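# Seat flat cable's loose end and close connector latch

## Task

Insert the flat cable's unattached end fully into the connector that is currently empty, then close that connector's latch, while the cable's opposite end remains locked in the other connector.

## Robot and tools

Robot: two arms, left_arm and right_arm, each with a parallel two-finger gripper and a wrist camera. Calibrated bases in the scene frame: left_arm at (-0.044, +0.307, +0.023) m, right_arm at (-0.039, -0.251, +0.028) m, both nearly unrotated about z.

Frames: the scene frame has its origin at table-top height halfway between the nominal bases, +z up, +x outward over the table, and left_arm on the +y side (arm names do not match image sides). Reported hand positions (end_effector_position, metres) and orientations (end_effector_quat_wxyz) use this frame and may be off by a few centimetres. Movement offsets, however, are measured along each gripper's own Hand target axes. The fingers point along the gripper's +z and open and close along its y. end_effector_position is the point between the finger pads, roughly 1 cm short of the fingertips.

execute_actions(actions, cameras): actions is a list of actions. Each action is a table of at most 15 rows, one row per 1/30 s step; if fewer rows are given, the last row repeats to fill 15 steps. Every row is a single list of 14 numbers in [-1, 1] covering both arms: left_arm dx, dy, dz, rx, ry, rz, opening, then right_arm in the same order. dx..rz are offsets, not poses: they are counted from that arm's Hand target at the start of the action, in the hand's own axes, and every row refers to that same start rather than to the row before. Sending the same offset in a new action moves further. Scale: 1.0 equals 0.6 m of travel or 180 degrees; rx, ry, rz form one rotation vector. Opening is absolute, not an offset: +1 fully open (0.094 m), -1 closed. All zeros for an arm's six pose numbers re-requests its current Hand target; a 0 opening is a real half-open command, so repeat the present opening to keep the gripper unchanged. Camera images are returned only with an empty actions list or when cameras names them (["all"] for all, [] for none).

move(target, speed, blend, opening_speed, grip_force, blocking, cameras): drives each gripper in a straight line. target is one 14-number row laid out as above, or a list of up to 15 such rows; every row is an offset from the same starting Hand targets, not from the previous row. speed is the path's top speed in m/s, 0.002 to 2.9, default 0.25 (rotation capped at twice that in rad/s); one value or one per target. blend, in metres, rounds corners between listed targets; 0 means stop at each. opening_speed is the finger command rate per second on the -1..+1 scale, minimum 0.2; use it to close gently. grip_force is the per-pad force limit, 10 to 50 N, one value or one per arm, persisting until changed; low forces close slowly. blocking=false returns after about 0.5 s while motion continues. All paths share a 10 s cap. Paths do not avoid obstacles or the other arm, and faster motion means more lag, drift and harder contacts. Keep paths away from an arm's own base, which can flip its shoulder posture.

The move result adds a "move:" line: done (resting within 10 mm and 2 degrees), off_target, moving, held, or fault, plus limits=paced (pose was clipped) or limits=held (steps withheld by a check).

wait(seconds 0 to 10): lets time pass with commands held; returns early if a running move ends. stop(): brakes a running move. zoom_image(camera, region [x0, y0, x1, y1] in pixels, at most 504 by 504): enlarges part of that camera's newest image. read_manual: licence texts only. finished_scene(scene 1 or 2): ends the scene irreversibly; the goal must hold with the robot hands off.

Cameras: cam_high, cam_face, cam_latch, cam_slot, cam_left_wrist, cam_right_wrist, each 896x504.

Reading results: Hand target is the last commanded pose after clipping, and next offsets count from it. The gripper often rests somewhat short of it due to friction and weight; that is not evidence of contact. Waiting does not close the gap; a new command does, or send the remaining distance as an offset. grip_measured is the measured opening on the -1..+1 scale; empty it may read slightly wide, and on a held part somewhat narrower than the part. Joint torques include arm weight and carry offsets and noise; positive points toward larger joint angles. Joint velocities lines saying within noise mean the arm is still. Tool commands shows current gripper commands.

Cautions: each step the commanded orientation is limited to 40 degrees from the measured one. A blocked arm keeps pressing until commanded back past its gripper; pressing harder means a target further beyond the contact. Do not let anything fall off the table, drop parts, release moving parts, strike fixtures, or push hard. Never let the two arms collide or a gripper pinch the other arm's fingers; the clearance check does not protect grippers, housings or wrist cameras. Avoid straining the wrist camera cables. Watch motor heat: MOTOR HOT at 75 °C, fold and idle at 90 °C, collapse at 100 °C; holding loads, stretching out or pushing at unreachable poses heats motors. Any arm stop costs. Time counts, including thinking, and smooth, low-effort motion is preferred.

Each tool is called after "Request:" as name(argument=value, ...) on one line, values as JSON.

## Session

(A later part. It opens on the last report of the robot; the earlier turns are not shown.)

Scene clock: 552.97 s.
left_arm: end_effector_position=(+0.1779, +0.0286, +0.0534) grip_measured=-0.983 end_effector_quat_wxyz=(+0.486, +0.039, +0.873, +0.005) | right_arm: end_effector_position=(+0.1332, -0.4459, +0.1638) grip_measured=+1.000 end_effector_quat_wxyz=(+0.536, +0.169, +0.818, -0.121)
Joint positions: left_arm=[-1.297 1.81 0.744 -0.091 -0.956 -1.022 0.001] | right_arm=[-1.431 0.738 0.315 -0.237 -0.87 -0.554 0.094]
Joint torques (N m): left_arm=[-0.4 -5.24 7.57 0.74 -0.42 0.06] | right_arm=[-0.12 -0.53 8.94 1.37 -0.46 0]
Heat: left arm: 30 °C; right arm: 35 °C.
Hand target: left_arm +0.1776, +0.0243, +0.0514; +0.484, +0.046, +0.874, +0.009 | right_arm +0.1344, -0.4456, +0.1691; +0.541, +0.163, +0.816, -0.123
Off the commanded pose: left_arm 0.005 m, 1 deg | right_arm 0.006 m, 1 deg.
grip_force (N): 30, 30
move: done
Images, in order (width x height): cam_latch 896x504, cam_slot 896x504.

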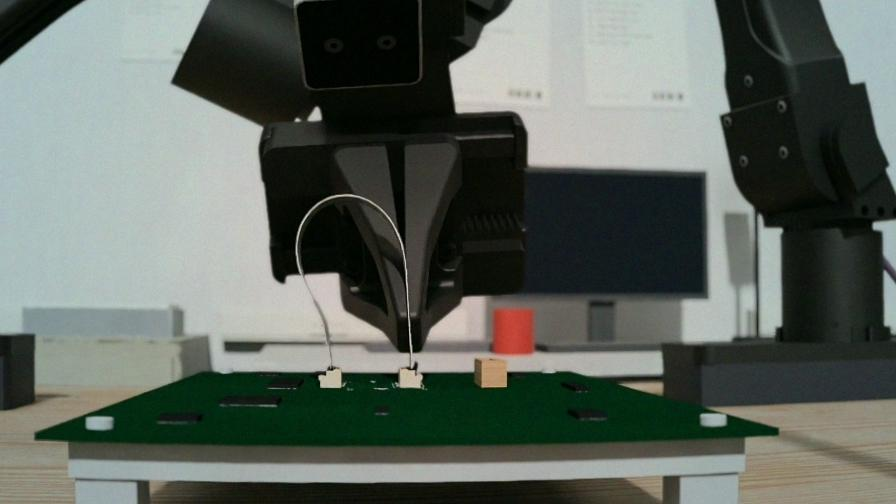

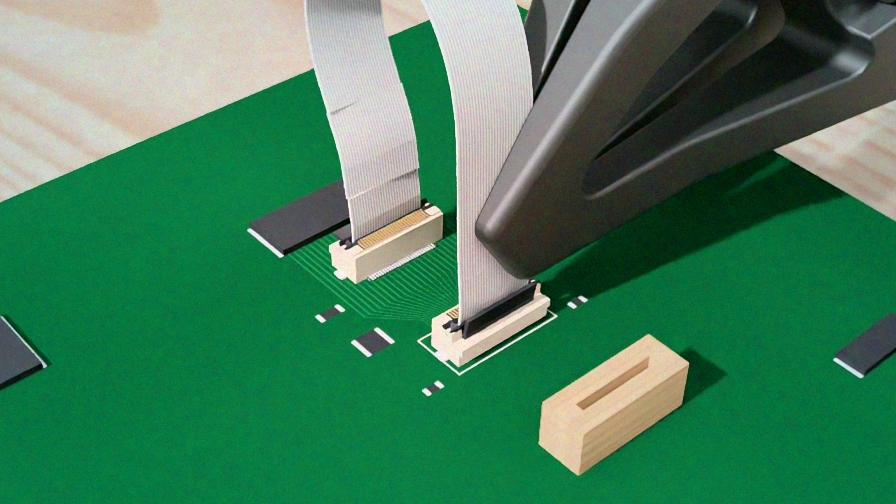

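Request:
move(target=[-0.00312, 0.00178, 0.00005, -0.00187, -0.00333, 0.00003, -1, 0, 0, 0, 0, 0, 0, 1], speed=0.03)

Request:
move(target=[0, 0, 0, 0, 0, 0, -0.88, 0, 0, 0, 0, 0, 0, 1], speed=0.03, opening_speed=0.3, cameras=["cam_latch", "cam_slot", "cam_left_wrist"])

Request:
zoom_image(camera="cam_latch", region=[360, 290, 460, 400])

Request:
zoom_image(camera="cam_slot", region=[435, 200, 565, 340])

Scene clock: 555.73 s.
left_arm: end_effector_position=(+0.1780, +0.0287, +0.0535) grip_measured=-0.983 end_effector_quat_wxyz=(+0.486, +0.039, +0.873, +0.005) | right_arm: end_effector_position=(+0.1332, -0.4459, +0.1638) grip_measured=+1.000 end_effector_quat_wxyz=(+0.536, +0.169, +0.818, -0.121)
Joint positions: left_arm=[-1.297 1.81 0.744 -0.091 -0.957 -1.022 0.001] | right_arm=[-1.431 0.738 0.315 -0.237 -0.87 -0.554 0.094]
Joint torques (N m): left_arm=[-0.29 -5.26 7.54 0.76 -0.53 0.05] | right_arm=[-0.09 -0.51 8.85 1.38 -0.48 -0.02]
Heat: left arm: 30 °C; right arm: 35 °C.
Hand target: left_arm +0.1787, +0.0252, +0.0531; +0.489, +0.044, +0.871, +0.012 | right_arm +0.1344, -0.4456, +0.1691; +0.541, +0.163, +0.816, -0.123
Off the commanded pose: left_arm 0.004 m, 1 deg | right_arm 0.006 m, 1 deg.
grip_force (N): 30, 30
move: done

Scene clock: 556.33 s.
left_arm: end_effector_position=(+0.1777, +0.0296, +0.0507) grip_measured=-0.883 end_effector_quat_wxyz=(+0.485, +0.042, +0.874, +0.009) | right_arm: end_effector_position=(+0.1332, -0.4459, +0.1638) grip_measured=+1.000 end_effector_quat_wxyz=(+0.536, +0.169, +0.818, -0.121)
Joint positions: left_arm=[-1.297 1.819 0.744 -0.092 -0.956 -1.021 0.006] | right_arm=[-1.431 0.738 0.315 -0.237 -0.87 -0.554 0.094]
Joint torques (N m): left_arm=[-0.32 -5.97 7.49 0.75 -0.54 0.03] | right_arm=[-0.13 -0.49 8.92 1.37 -0.49 -0.01]
Heat: left arm: 30 °C; right arm: 35 °C.
Hand target: left_arm +0.1787, +0.0252, +0.0532; +0.489, +0.044, +0.871, +0.011 | right_arm +0.1344, -0.4456, +0.1691; +0.541, +0.163, +0.816, -0.123
Off the commanded pose: left_arm 0.005 m, 1 deg | right_arm 0.006 m, 1 deg.
grip_force (N): 30, 30
move: done
camera_calibration:
cam_left_wrist: T_world_to_cam=[[-0.0808394, -0.994415, -0.0678568, 0.0467208], [-0.825653, 0.104947, -0.554331, 0.210895], [0.558356, 0.0112144, -0.829525, 0.0365687], [0, 0, 0, 1]] pos_world=[0.157484, 0.023917, 0.15041]
Images, in order (width x height): cam_latch 896x504, cam_slot 896x504, cam_left_wrist 896x504.

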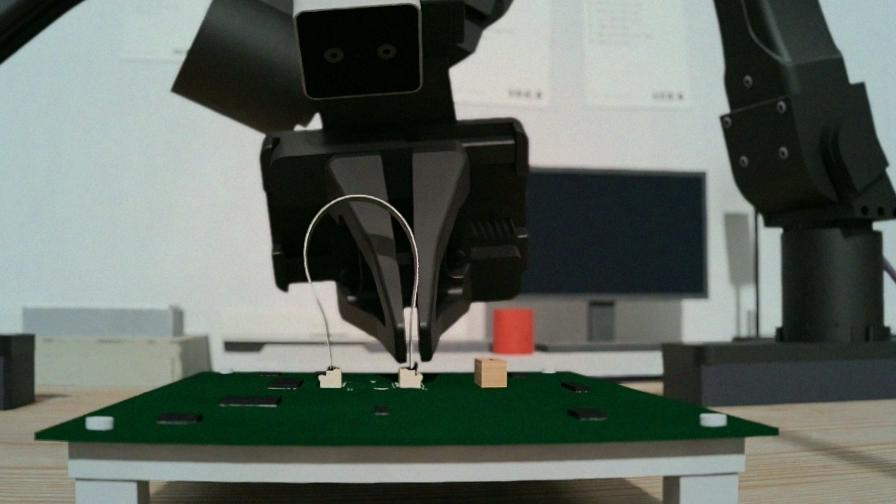

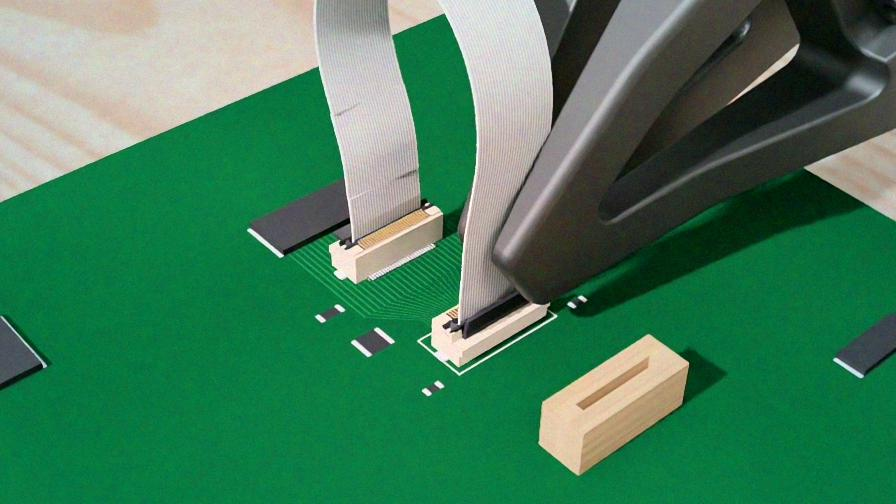

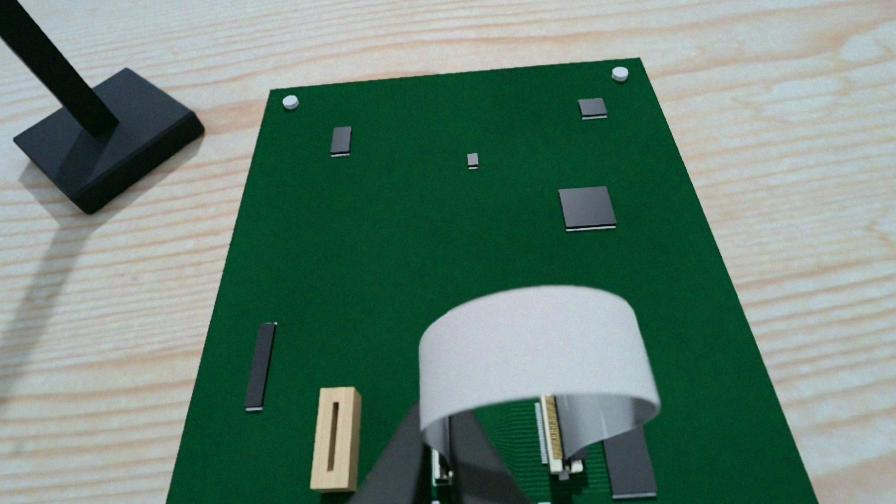

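Scaled by 4.582 from the camera's 896x504 image, which has a finer 1280x720 frame.

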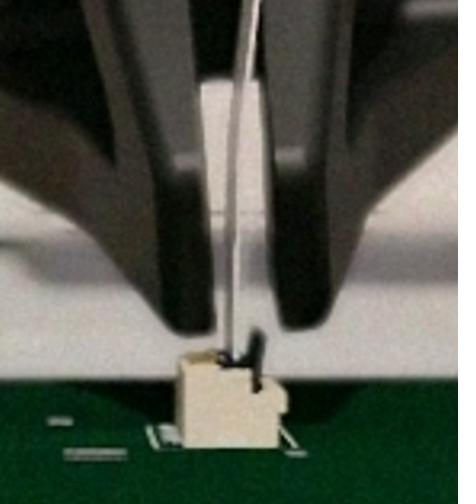

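Scaled by 3.600 from the camera's 896x504 image, which has a finer 1280x720 frame.

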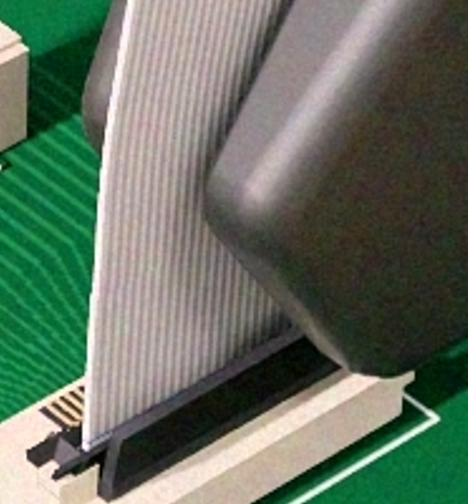

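Request:
move(target=[-0.012, 0, -0.065, 0, 0, 0, -0.88, 0, 0, 0, 0, 0, 0, 1], speed=0.06, cameras=["cam_latch", "cam_slot", "cam_left_wrist"])

Request:
zoom_image(camera="cam_latch", region=[360, 290, 460, 400])

Request:
zoom_image(camera="cam_slot", region=[435, 240, 555, 370])

Scene clock: 559.10 s.
left_arm: end_effector_position=(+0.1461, +0.0356, +0.0599) grip_measured=-0.882 end_effector_quat_wxyz=(+0.472, +0.062, +0.879, +0.032) | right_arm: end_effector_position=(+0.1332, -0.4459, +0.1638) grip_measured=+1.000 end_effector_quat_wxyz=(+0.536, +0.169, +0.818, -0.121)
Joint positions: left_arm=[-1.399 1.782 0.793 -0.372 -0.971 -1.181 0.006] | right_arm=[-1.431 0.738 0.315 -0.237 -0.87 -0.554 0.094]
Joint torques (N m): left_arm=[-0.31 -8.94 8.65 0.45 -0.77 -0.11] | right_arm=[-0.14 -0.49 8.95 1.38 -0.48 0]
Heat: left arm: 30 °C; right arm: 35 °C.
Hand target: left_arm +0.1491, +0.0255, +0.0796; +0.489, +0.044, +0.871, +0.012 | right_arm +0.1344, -0.4456, +0.1691; +0.541, +0.163, +0.816, -0.123
Off the commanded pose: left_arm 0.022 m, 4 deg | right_arm 0.006 m, 1 deg.
grip_force (N): 30, 30
move: off_target (left_arm)
camera_calibration:
cam_left_wrist: T_world_to_cam=[[-0.0934593, -0.98769, -0.125438, 0.0558765], [-0.837755, 0.146092, -0.526141, 0.187865], [0.537989, 0.0559133, -0.841095, 0.0638569], [0, 0, 0, 1]] pos_world=[0.128253, 0.0241725, 0.159562]
Images, in order (width x height): cam_latch 896x504, cam_slot 896x504, cam_left_wrist 896x504.

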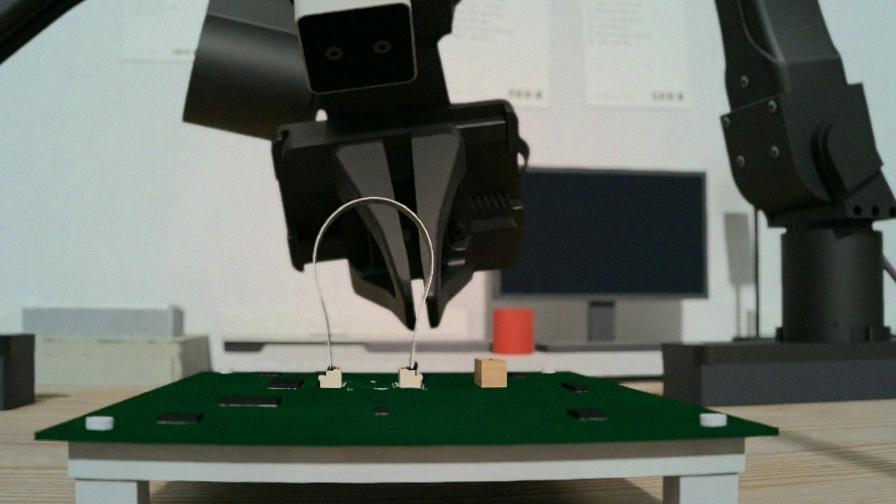

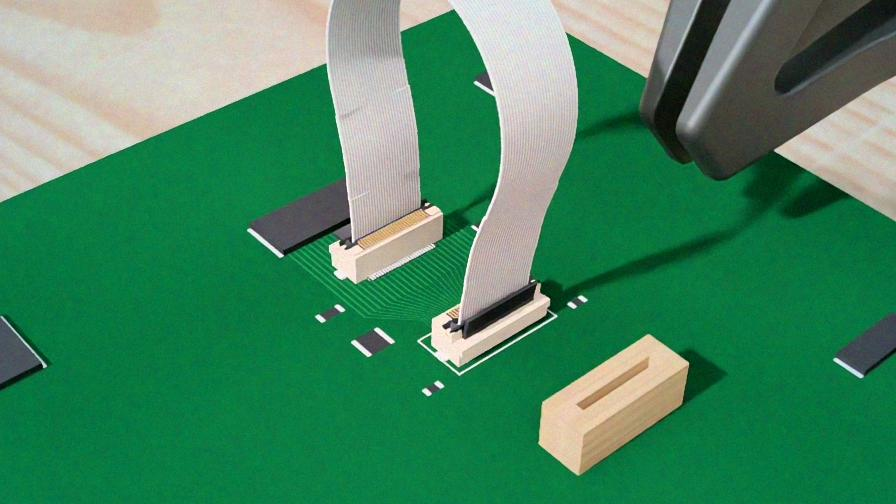

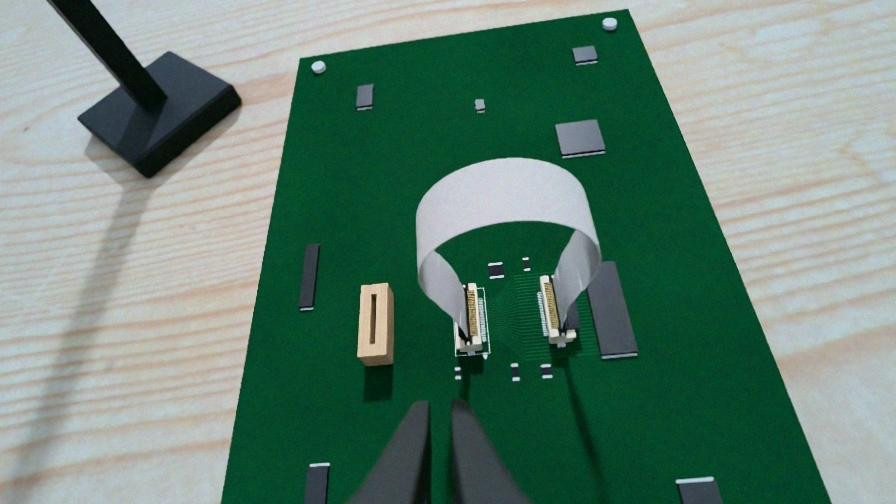

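Scaled by 4.582 from the camera's 896x504 image, which has a finer 1280x720 frame.

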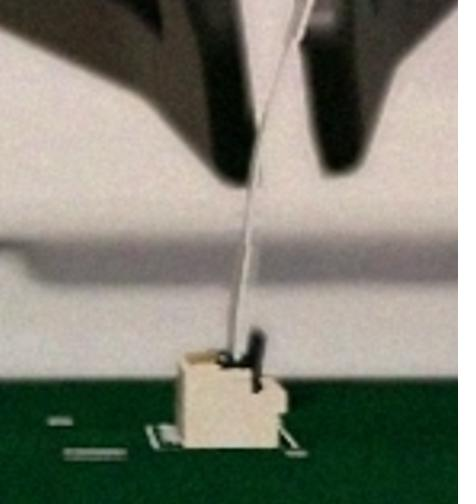

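Scaled by 3.877 from the camera's 896x504 image, which has a finer 1280x720 frame.

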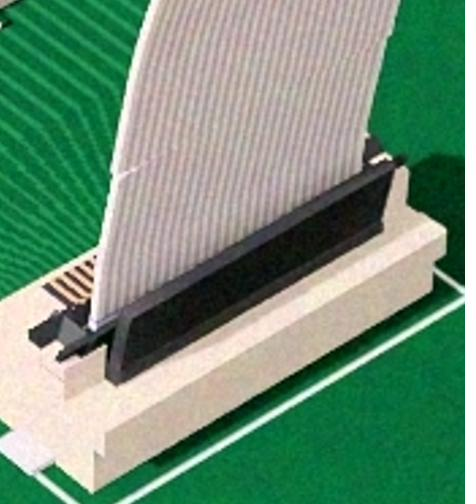

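Request:
zoom_image(camera="cam_slot", region=[435, 290, 485, 340])

Request:
zoom_image(camera="cam_slot", region=[500, 260, 550, 310])

Request:
zoom_image(camera="cam_latch", region=[394, 345, 424, 375])

Request:
zoom_image(camera="cam_left_wrist", region=[430, 260, 610, 380])

Scaled by 10.080 from the camera's 896x504 image, which has a finer 1280x720 frame.

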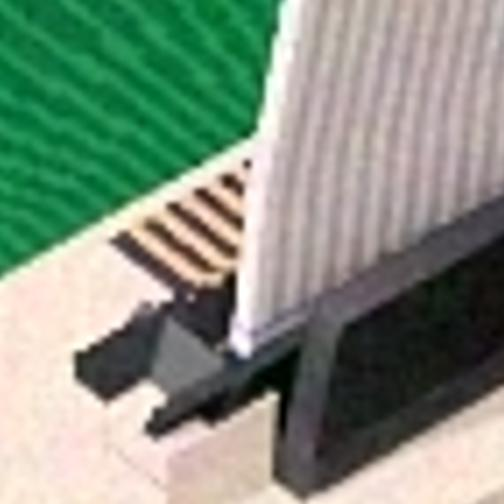

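Scaled by 10.080 from the camera's 896x504 image, which has a finer 1280x720 frame.

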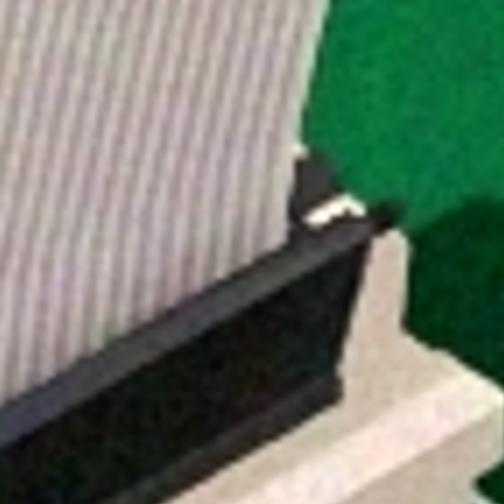

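Scaled by 16.800 from the camera's 896x504 image, which has a finer 1280x720 frame.

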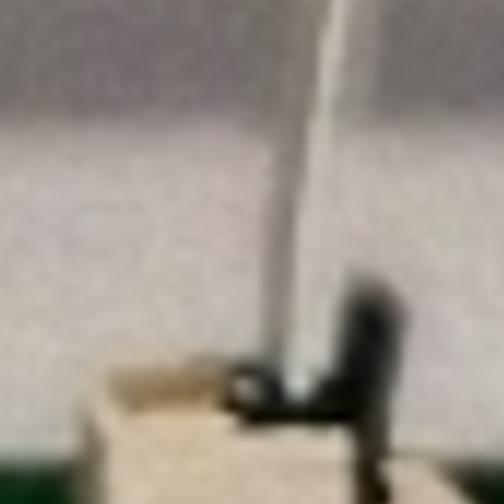

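Scaled by 2.800 from the camera's 896x504 image, which has a finer 1280x720 frame.

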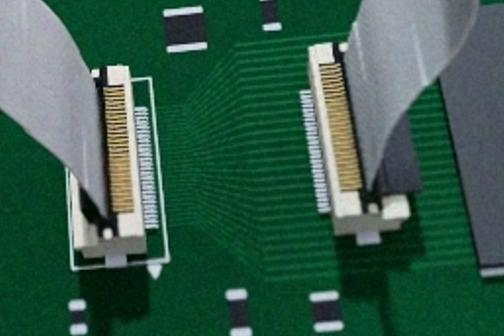

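Request:
move(target=[-0.02683, 0.03464, -0.01716, 0.0073, 0.0029, -0.01945, -1, 0, 0, 0, 0, 0, 0, 1], speed=0.1, cameras=["cam_latch", "cam_slot"])

Scene clock: 570.97 s.
left_arm: end_effector_position=(+0.1482, +0.0387, +0.0937) grip_measured=-0.987 end_effector_quat_wxyz=(+0.479, +0.032, +0.877, -0.012) | right_arm: end_effector_position=(+0.1332, -0.4459, +0.1638) grip_measured=+1.000 end_effector_quat_wxyz=(+0.536, +0.169, +0.818, -0.121)
Joint positions: left_arm=[-1.388 1.631 0.769 -0.392 -0.965 -1.181 0.001] | right_arm=[-1.431 0.738 0.315 -0.237 -0.87 -0.554 0.094]
Joint torques (N m): left_arm=[0.4 -7.95 5.09 0.6 -0.61 -0.11] | right_arm=[-0.12 -0.46 8.92 1.38 -0.47 0]
Heat: left arm: 30 °C; right arm: 35 °C.
Hand target: left_arm +0.1500, +0.0450, +0.0999; +0.485, +0.023, +0.874, -0.013 | right_arm +0.1344, -0.4456, +0.1691; +0.541, +0.163, +0.816, -0.123
Off the commanded pose: left_arm 0.009 m, 1 deg | right_arm 0.006 m, 1 deg.
grip_force (N): 30, 30
move: done
Images, in order (width x height): cam_latch 896x504, cam_slot 896x504.

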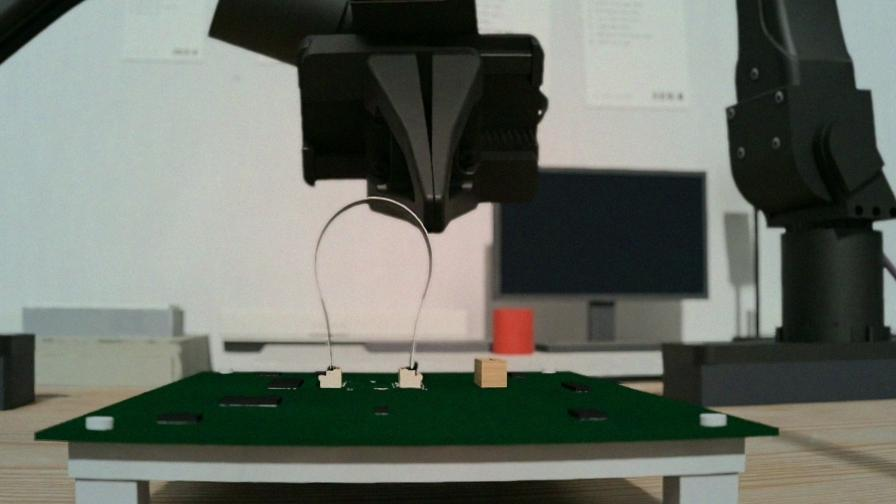

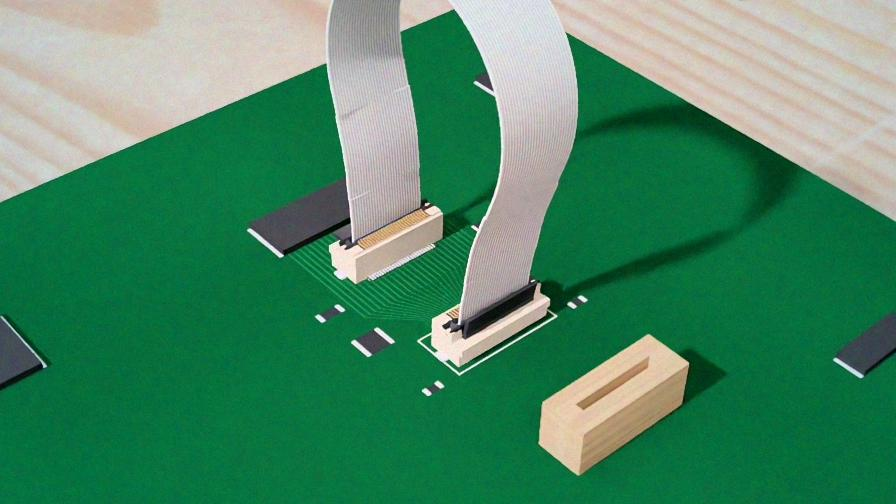

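Request:
move(target=[[0.00051, 0.01831, -0.00081, 0, 0, 0, -1, 0, 0, 0, 0, 0, 0, 1], [-0.01196, 0.02093, 0.05027, 0, 0, 0, -1, 0, 0, 0, 0, 0, 0, 1], [0.01631, 0.02093, 0.06793, 0, 0, 0, -1, 0, 0, 0, 0, 0, 0, 1]], speed=0.1, blend=[0.005, 0.005, 0], cameras=["cam_latch", "cam_slot"])

Request:
zoom_image(camera="cam_latch", region=[360, 250, 500, 400])

Scene clock: 577.47 s.
left_arm: end_effector_position=(+0.1781, +0.0523, +0.0716) grip_measured=-0.987 end_effector_quat_wxyz=(+0.480, +0.025, +0.877, -0.018) | right_arm: end_effector_position=(+0.1332, -0.4459, +0.1638) grip_measured=+1.000 end_effector_quat_wxyz=(+0.536, +0.169, +0.818, -0.121)
Joint positions: left_arm=[-1.264 1.647 0.645 -0.088 -0.918 -0.999 0.001] | right_arm=[-1.431 0.738 0.315 -0.237 -0.87 -0.554 0.094]
Joint torques (N m): left_arm=[0.38 -5.2 4.96 1.14 -0.51 0.05] | right_arm=[-0.14 -0.53 8.91 1.38 -0.48 -0.01]
Heat: left arm: 30 °C; right arm: 35 °C.
Hand target: left_arm +0.1801, +0.0560, +0.0700; +0.485, +0.023, +0.874, -0.013 | right_arm +0.1344, -0.4456, +0.1691; +0.541, +0.163, +0.816, -0.123
Off the commanded pose: left_arm 0.004 m, 1 deg | right_arm 0.006 m, 1 deg.
grip_force (N): 30, 30
move: done
Images, in order (width x height): cam_latch 896x504, cam_slot 896x504.

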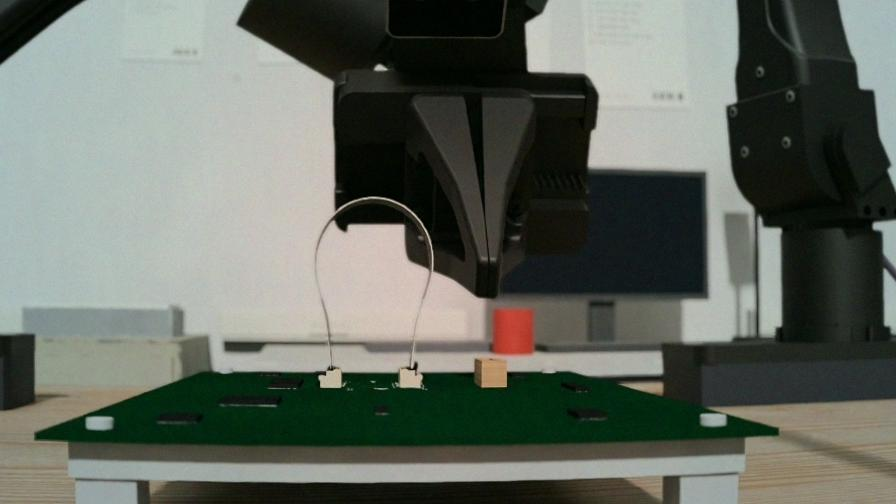

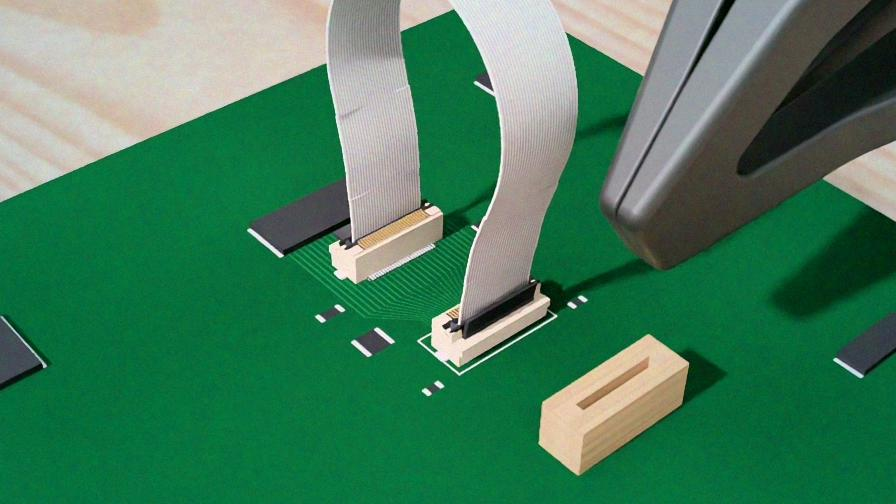

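Scaled by 3.360 from the camera's 896x504 image, which has a finer 1280x720 frame.

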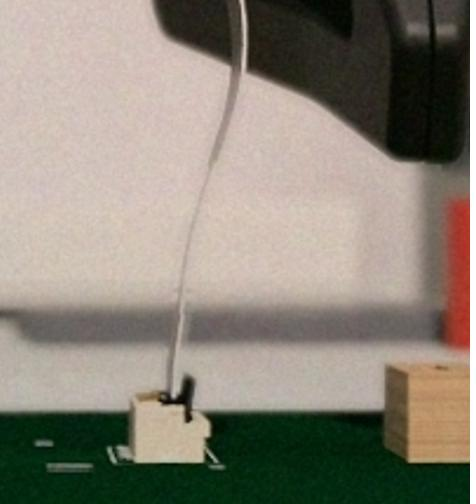

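Request:
move(target=[-0.00355, -0.03203, 0.00567, 0, 0, 0, -1, 0, 0, 0, 0, 0, 0, 1], speed=0.06, cameras=["cam_latch", "cam_slot"])

Request:
zoom_image(camera="cam_latch", region=[360, 250, 500, 400])

Scene clock: 579.60 s.
left_arm: end_effector_position=(+0.1805, +0.0440, +0.0641) grip_measured=-0.987 end_effector_quat_wxyz=(+0.477, +0.030, +0.878, -0.008) | right_arm: end_effector_position=(+0.1332, -0.4459, +0.1638) grip_measured=+1.000 end_effector_quat_wxyz=(+0.536, +0.169, +0.818, -0.121)
Joint positions: left_arm=[-1.264 1.708 0.685 -0.089 -0.918 -0.999 0.001] | right_arm=[-1.431 0.738 0.315 -0.237 -0.87 -0.554 0.094]
Joint torques (N m): left_arm=[-0.32 -5.24 8.64 0.87 -0.56 -0.07] | right_arm=[-0.09 -0.47 8.95 1.38 -0.48 -0.01]
Heat: left arm: 30 °C; right arm: 35 °C.
Hand target: left_arm +0.1831, +0.0366, +0.0700; +0.485, +0.023, +0.874, -0.013 | right_arm +0.1344, -0.4456, +0.1691; +0.541, +0.163, +0.816, -0.123
Off the commanded pose: left_arm 0.010 m, 1 deg | right_arm 0.006 m, 1 deg.
grip_force (N): 30, 30
move: done
Images, in order (width x height): cam_latch 896x504, cam_slot 896x504.

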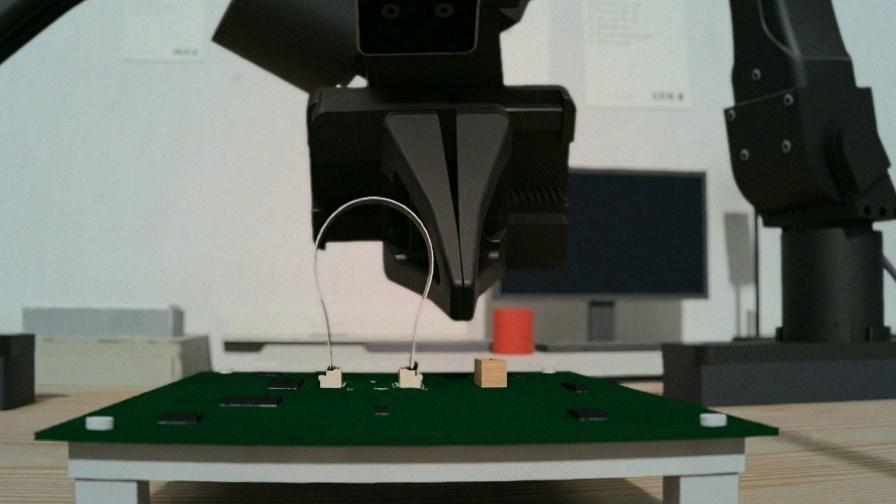

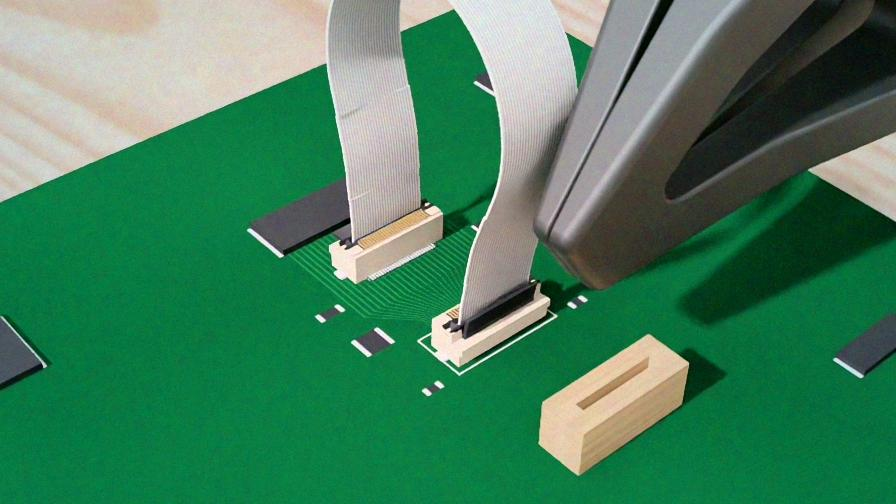

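Scaled by 3.360 from the camera's 896x504 image, which has a finer 1280x720 frame.

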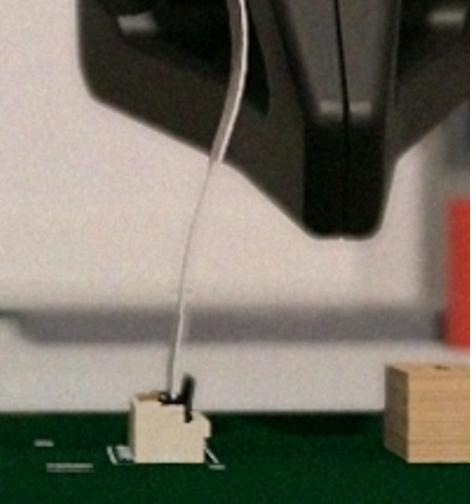

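Request:
move(target=[-0.00037, -0.01331, 0.00059, 0, 0, 0, -1, 0, 0, 0, 0, 0, 0, 1], speed=0.06, cameras=["cam_latch"])

Request:
zoom_image(camera="cam_latch", region=[360, 250, 500, 400])

Scene clock: 581.23 s.
left_arm: end_effector_position=(+0.1807, +0.0360, +0.0637) grip_measured=-0.987 end_effector_quat_wxyz=(+0.476, +0.030, +0.879, -0.009) | right_arm: end_effector_position=(+0.1332, -0.4459, +0.1638) grip_measured=+1.000 end_effector_quat_wxyz=(+0.536, +0.169, +0.818, -0.121)
Joint positions: left_arm=[-1.271 1.734 0.717 -0.102 -0.918 -1.007 0.001] | right_arm=[-1.431 0.738 0.315 -0.237 -0.87 -0.554 0.094]
Joint torques (N m): left_arm=[-0.44 -5.49 8.92 0.83 -0.61 -0.09] | right_arm=[-0.12 -0.51 8.9 1.38 -0.48 0]
Heat: left arm: 30 °C; right arm: 35 °C.
Hand target: left_arm +0.1831, +0.0286, +0.0702; +0.485, +0.023, +0.874, -0.013 | right_arm +0.1344, -0.4456, +0.1691; +0.541, +0.163, +0.816, -0.123
Off the commanded pose: left_arm 0.010 m, 1 deg | right_arm 0.006 m, 1 deg.
grip_force (N): 30, 30
move: done
Images, in order (width x height): cam_latch 896x504.

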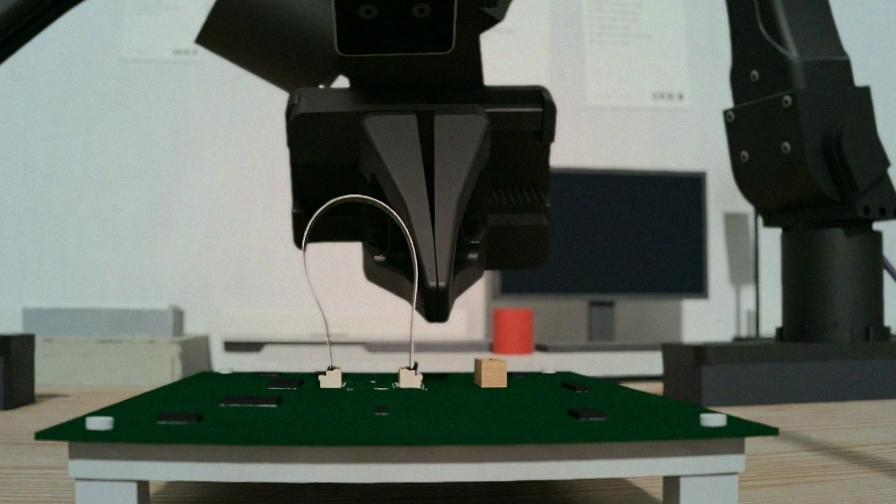

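Scaled by 3.360 from the camera's 896x504 image, which has a finer 1280x720 frame.

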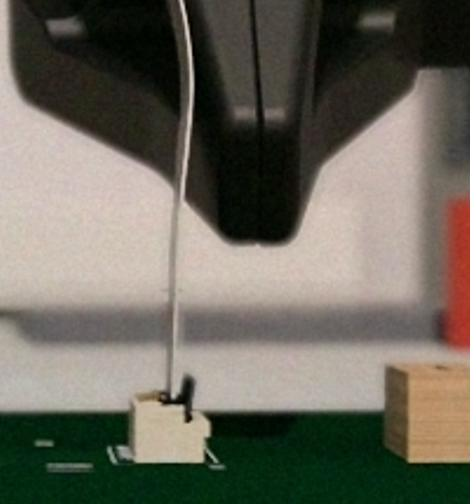

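Request:
move(target=[0.01395, -0.00666, 0.00913, 0, 0, 0, -1, 0, 0, 0, 0, 0, 0, 1], speed=0.04, cameras=["cam_latch", "cam_slot"])

Request:
zoom_image(camera="cam_latch", region=[380, 310, 460, 400])

Request:
zoom_image(camera="cam_slot", region=[430, 200, 570, 380])

Scene clock: 583.13 s.
left_arm: end_effector_position=(+0.1789, +0.0373, +0.0511) grip_measured=-0.987 end_effector_quat_wxyz=(+0.471, +0.037, +0.881, +0.003) | right_arm: end_effector_position=(+0.1332, -0.4459, +0.1638) grip_measured=+1.000 end_effector_quat_wxyz=(+0.536, +0.169, +0.818, -0.121)
Joint positions: left_arm=[-1.275 1.778 0.717 -0.093 -0.918 -1.015 0.001] | right_arm=[-1.431 0.738 0.315 -0.237 -0.87 -0.554 0.094]
Joint torques (N m): left_arm=[-0.44 -5.81 8.88 1.03 -0.62 -0.12] | right_arm=[-0.09 -0.49 8.91 1.37 -0.47 -0.01]
Heat: left arm: 30 °C; right arm: 35 °C.
Hand target: left_arm +0.1831, +0.0245, +0.0601; +0.485, +0.023, +0.874, -0.013 | right_arm +0.1344, -0.4456, +0.1691; +0.541, +0.163, +0.816, -0.123
Off the commanded pose: left_arm 0.016 m, 3 deg | right_arm 0.006 m, 1 deg.
grip_force (N): 30, 30
move: off_target (left_arm)
Images, in order (width x height): cam_latch 896x504, cam_slot 896x504.

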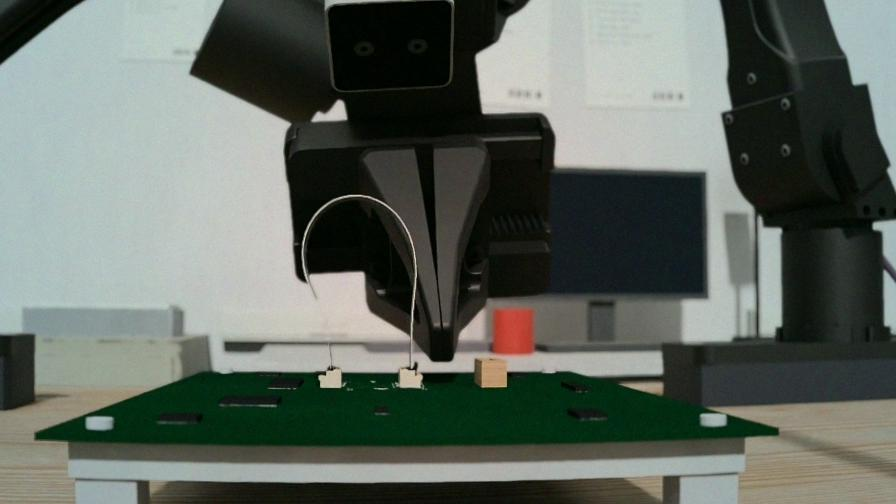

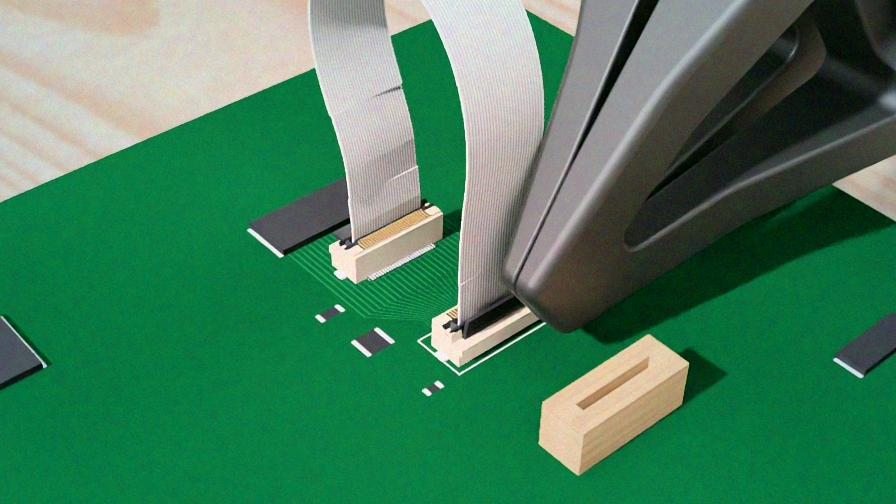

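Scaled by 5.600 from the camera's 896x504 image, which has a finer 1280x720 frame.

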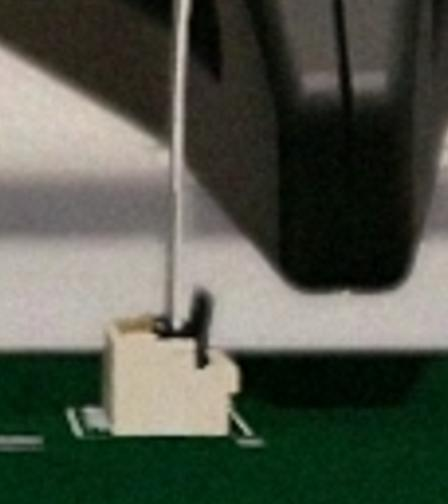

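Scaled by 2.800 from the camera's 896x504 image, which has a finer 1280x720 frame.

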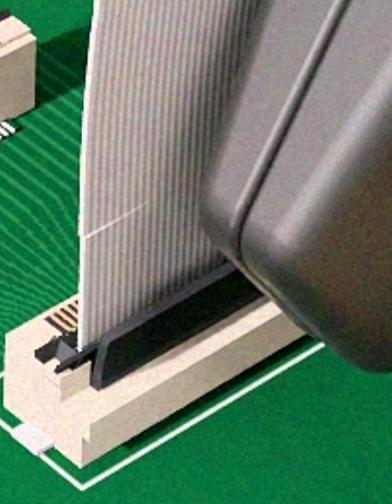

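Request:
move(target=[-0.0046, -0.00848, 0.00018, 0.00525, -0.00302, -0.00857, -1, 0, 0, 0, 0, 0, 0, 1], speed=0.03, cameras=["cam_latch", "cam_slot"])

Request:
zoom_image(camera="cam_latch", region=[380, 310, 460, 400])

Request:
zoom_image(camera="cam_slot", region=[430, 200, 570, 380])

Scene clock: 585.37 s.
left_arm: end_effector_position=(+0.1803, +0.0322, +0.0535) grip_measured=-0.987 end_effector_quat_wxyz=(+0.476, +0.029, +0.879, -0.011) | right_arm: end_effector_position=(+0.1332, -0.4459, +0.1638) grip_measured=+1.000 end_effector_quat_wxyz=(+0.536, +0.169, +0.818, -0.121)
Joint positions: left_arm=[-1.275 1.778 0.717 -0.061 -0.918 -1.017 0.001] | right_arm=[-1.431 0.738 0.315 -0.237 -0.87 -0.554 0.094]
Joint torques (N m): left_arm=[-0.47 -5.63 9.09 1.08 -0.6 -0.09] | right_arm=[-0.09 -0.49 8.98 1.38 -0.47 0]
Heat: left arm: 30 °C; right arm: 35 °C.
Hand target: left_arm +0.1843, +0.0194, +0.0624; +0.489, +0.015, +0.872, -0.027 | right_arm +0.1344, -0.4456, +0.1691; +0.541, +0.163, +0.816, -0.123
Off the commanded pose: left_arm 0.016 m, 3 deg | right_arm 0.006 m, 1 deg.
grip_force (N): 30, 30
move: off_target (left_arm)
Images, in order (width x height): cam_latch 896x504, cam_slot 896x504.

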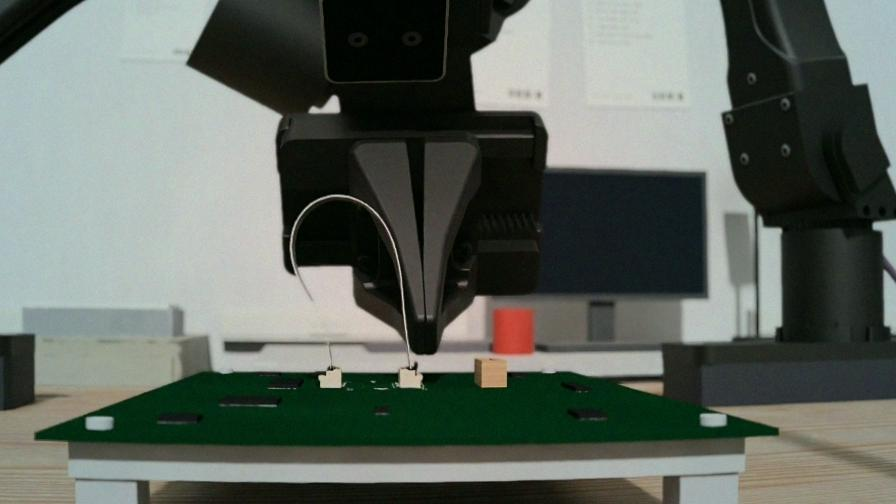

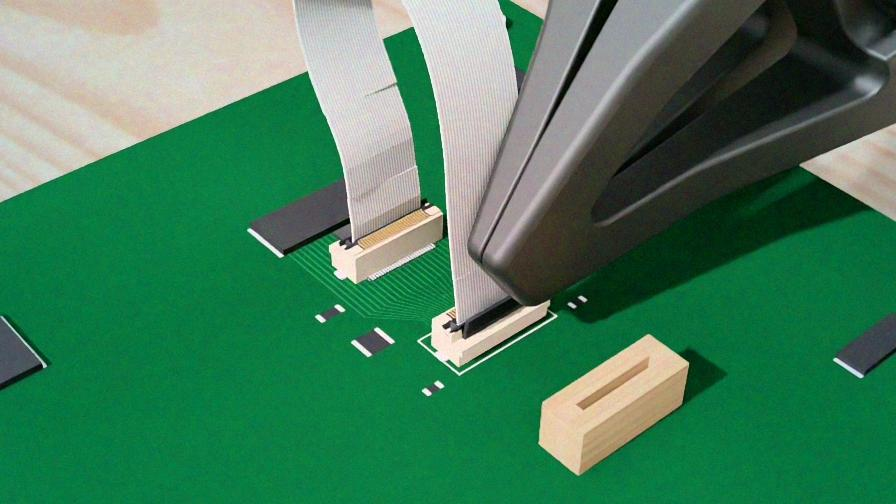

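Scaled by 5.600 from the camera's 896x504 image, which has a finer 1280x720 frame.

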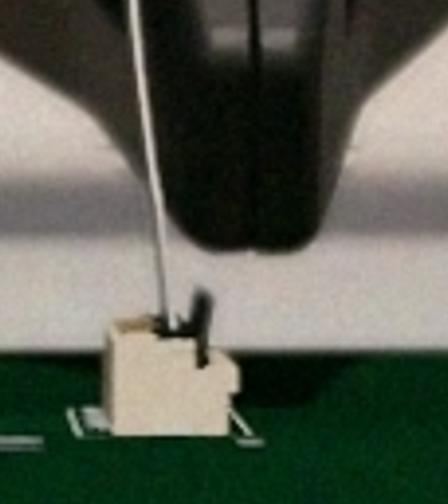

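Scaled by 2.800 from the camera's 896x504 image, which has a finer 1280x720 frame.

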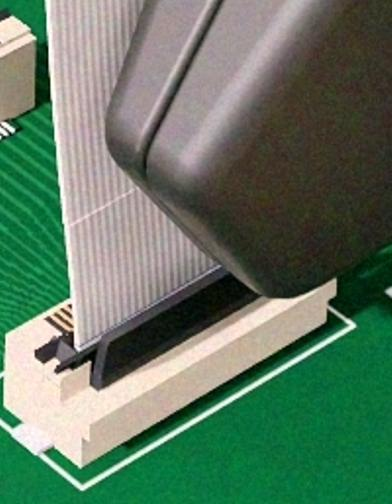

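Request:
move(target=[0.0045, 0.0015, 0.00227, -0.00161, 0.00093, 0.00258, -1, 0, 0, 0, 0, 0, 0, 1], speed=0.02, cameras=["cam_latch", "cam_slot"])

Request:
zoom_image(camera="cam_latch", region=[380, 310, 460, 400])

Request:
zoom_image(camera="cam_slot", region=[430, 200, 570, 380])

Scene clock: 588.20 s.
left_arm: end_effector_position=(+0.1803, +0.0328, +0.0512) grip_measured=-0.987 end_effector_quat_wxyz=(+0.475, +0.030, +0.879, -0.008) | right_arm: end_effector_position=(+0.1332, -0.4459, +0.1638) grip_measured=+1.000 end_effector_quat_wxyz=(+0.536, +0.169, +0.818, -0.121)
Joint positions: left_arm=[-1.275 1.787 0.717 -0.059 -0.919 -1.017 0.001] | right_arm=[-1.431 0.738 0.315 -0.237 -0.87 -0.554 0.094]
Joint torques (N m): left_arm=[-0.4 -5.61 9.01 1.07 -0.61 -0.09] | right_arm=[-0.09 -0.43 8.95 1.38 -0.48 0]
Heat: left arm: 30 °C; right arm: 35 °C.
Hand target: left_arm +0.1841, +0.0202, +0.0594; +0.487, +0.018, +0.873, -0.023 | right_arm +0.1344, -0.4456, +0.1691; +0.541, +0.163, +0.816, -0.123
Off the commanded pose: left_arm 0.015 m, 3 deg | right_arm 0.006 m, 1 deg.
grip_force (N): 30, 30
move: off_target (left_arm)
Images, in order (width x height): cam_latch 896x504, cam_slot 896x504.

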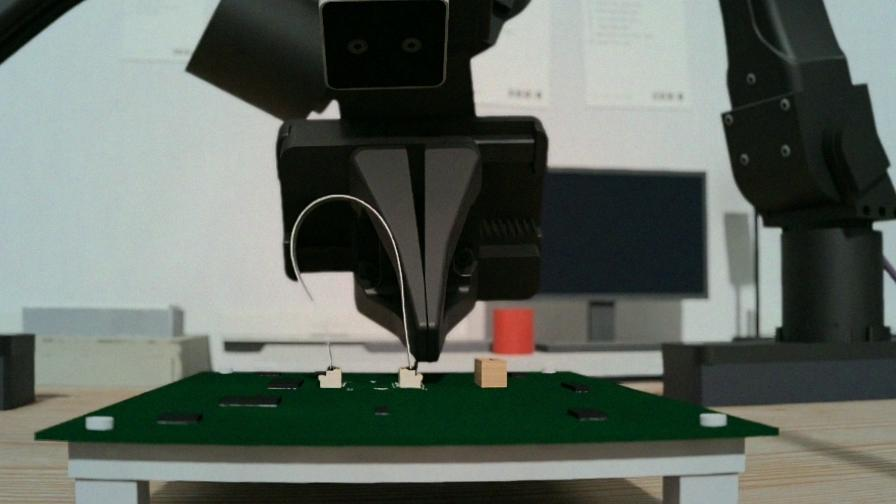

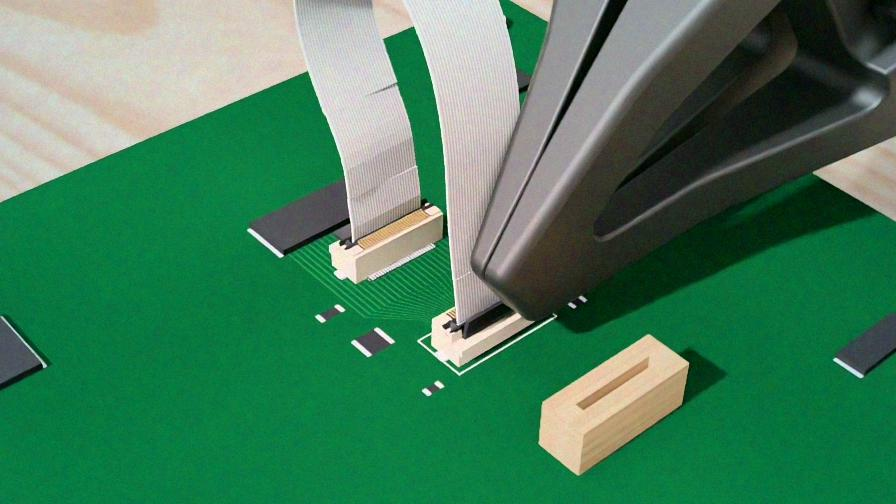

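Scaled by 5.600 from the camera's 896x504 image, which has a finer 1280x720 frame.

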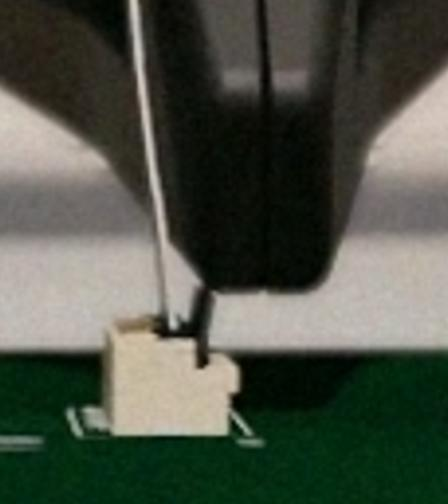

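Scaled by 2.800 from the camera's 896x504 image, which has a finer 1280x720 frame.

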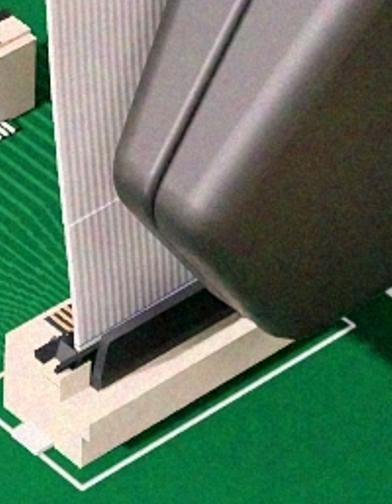

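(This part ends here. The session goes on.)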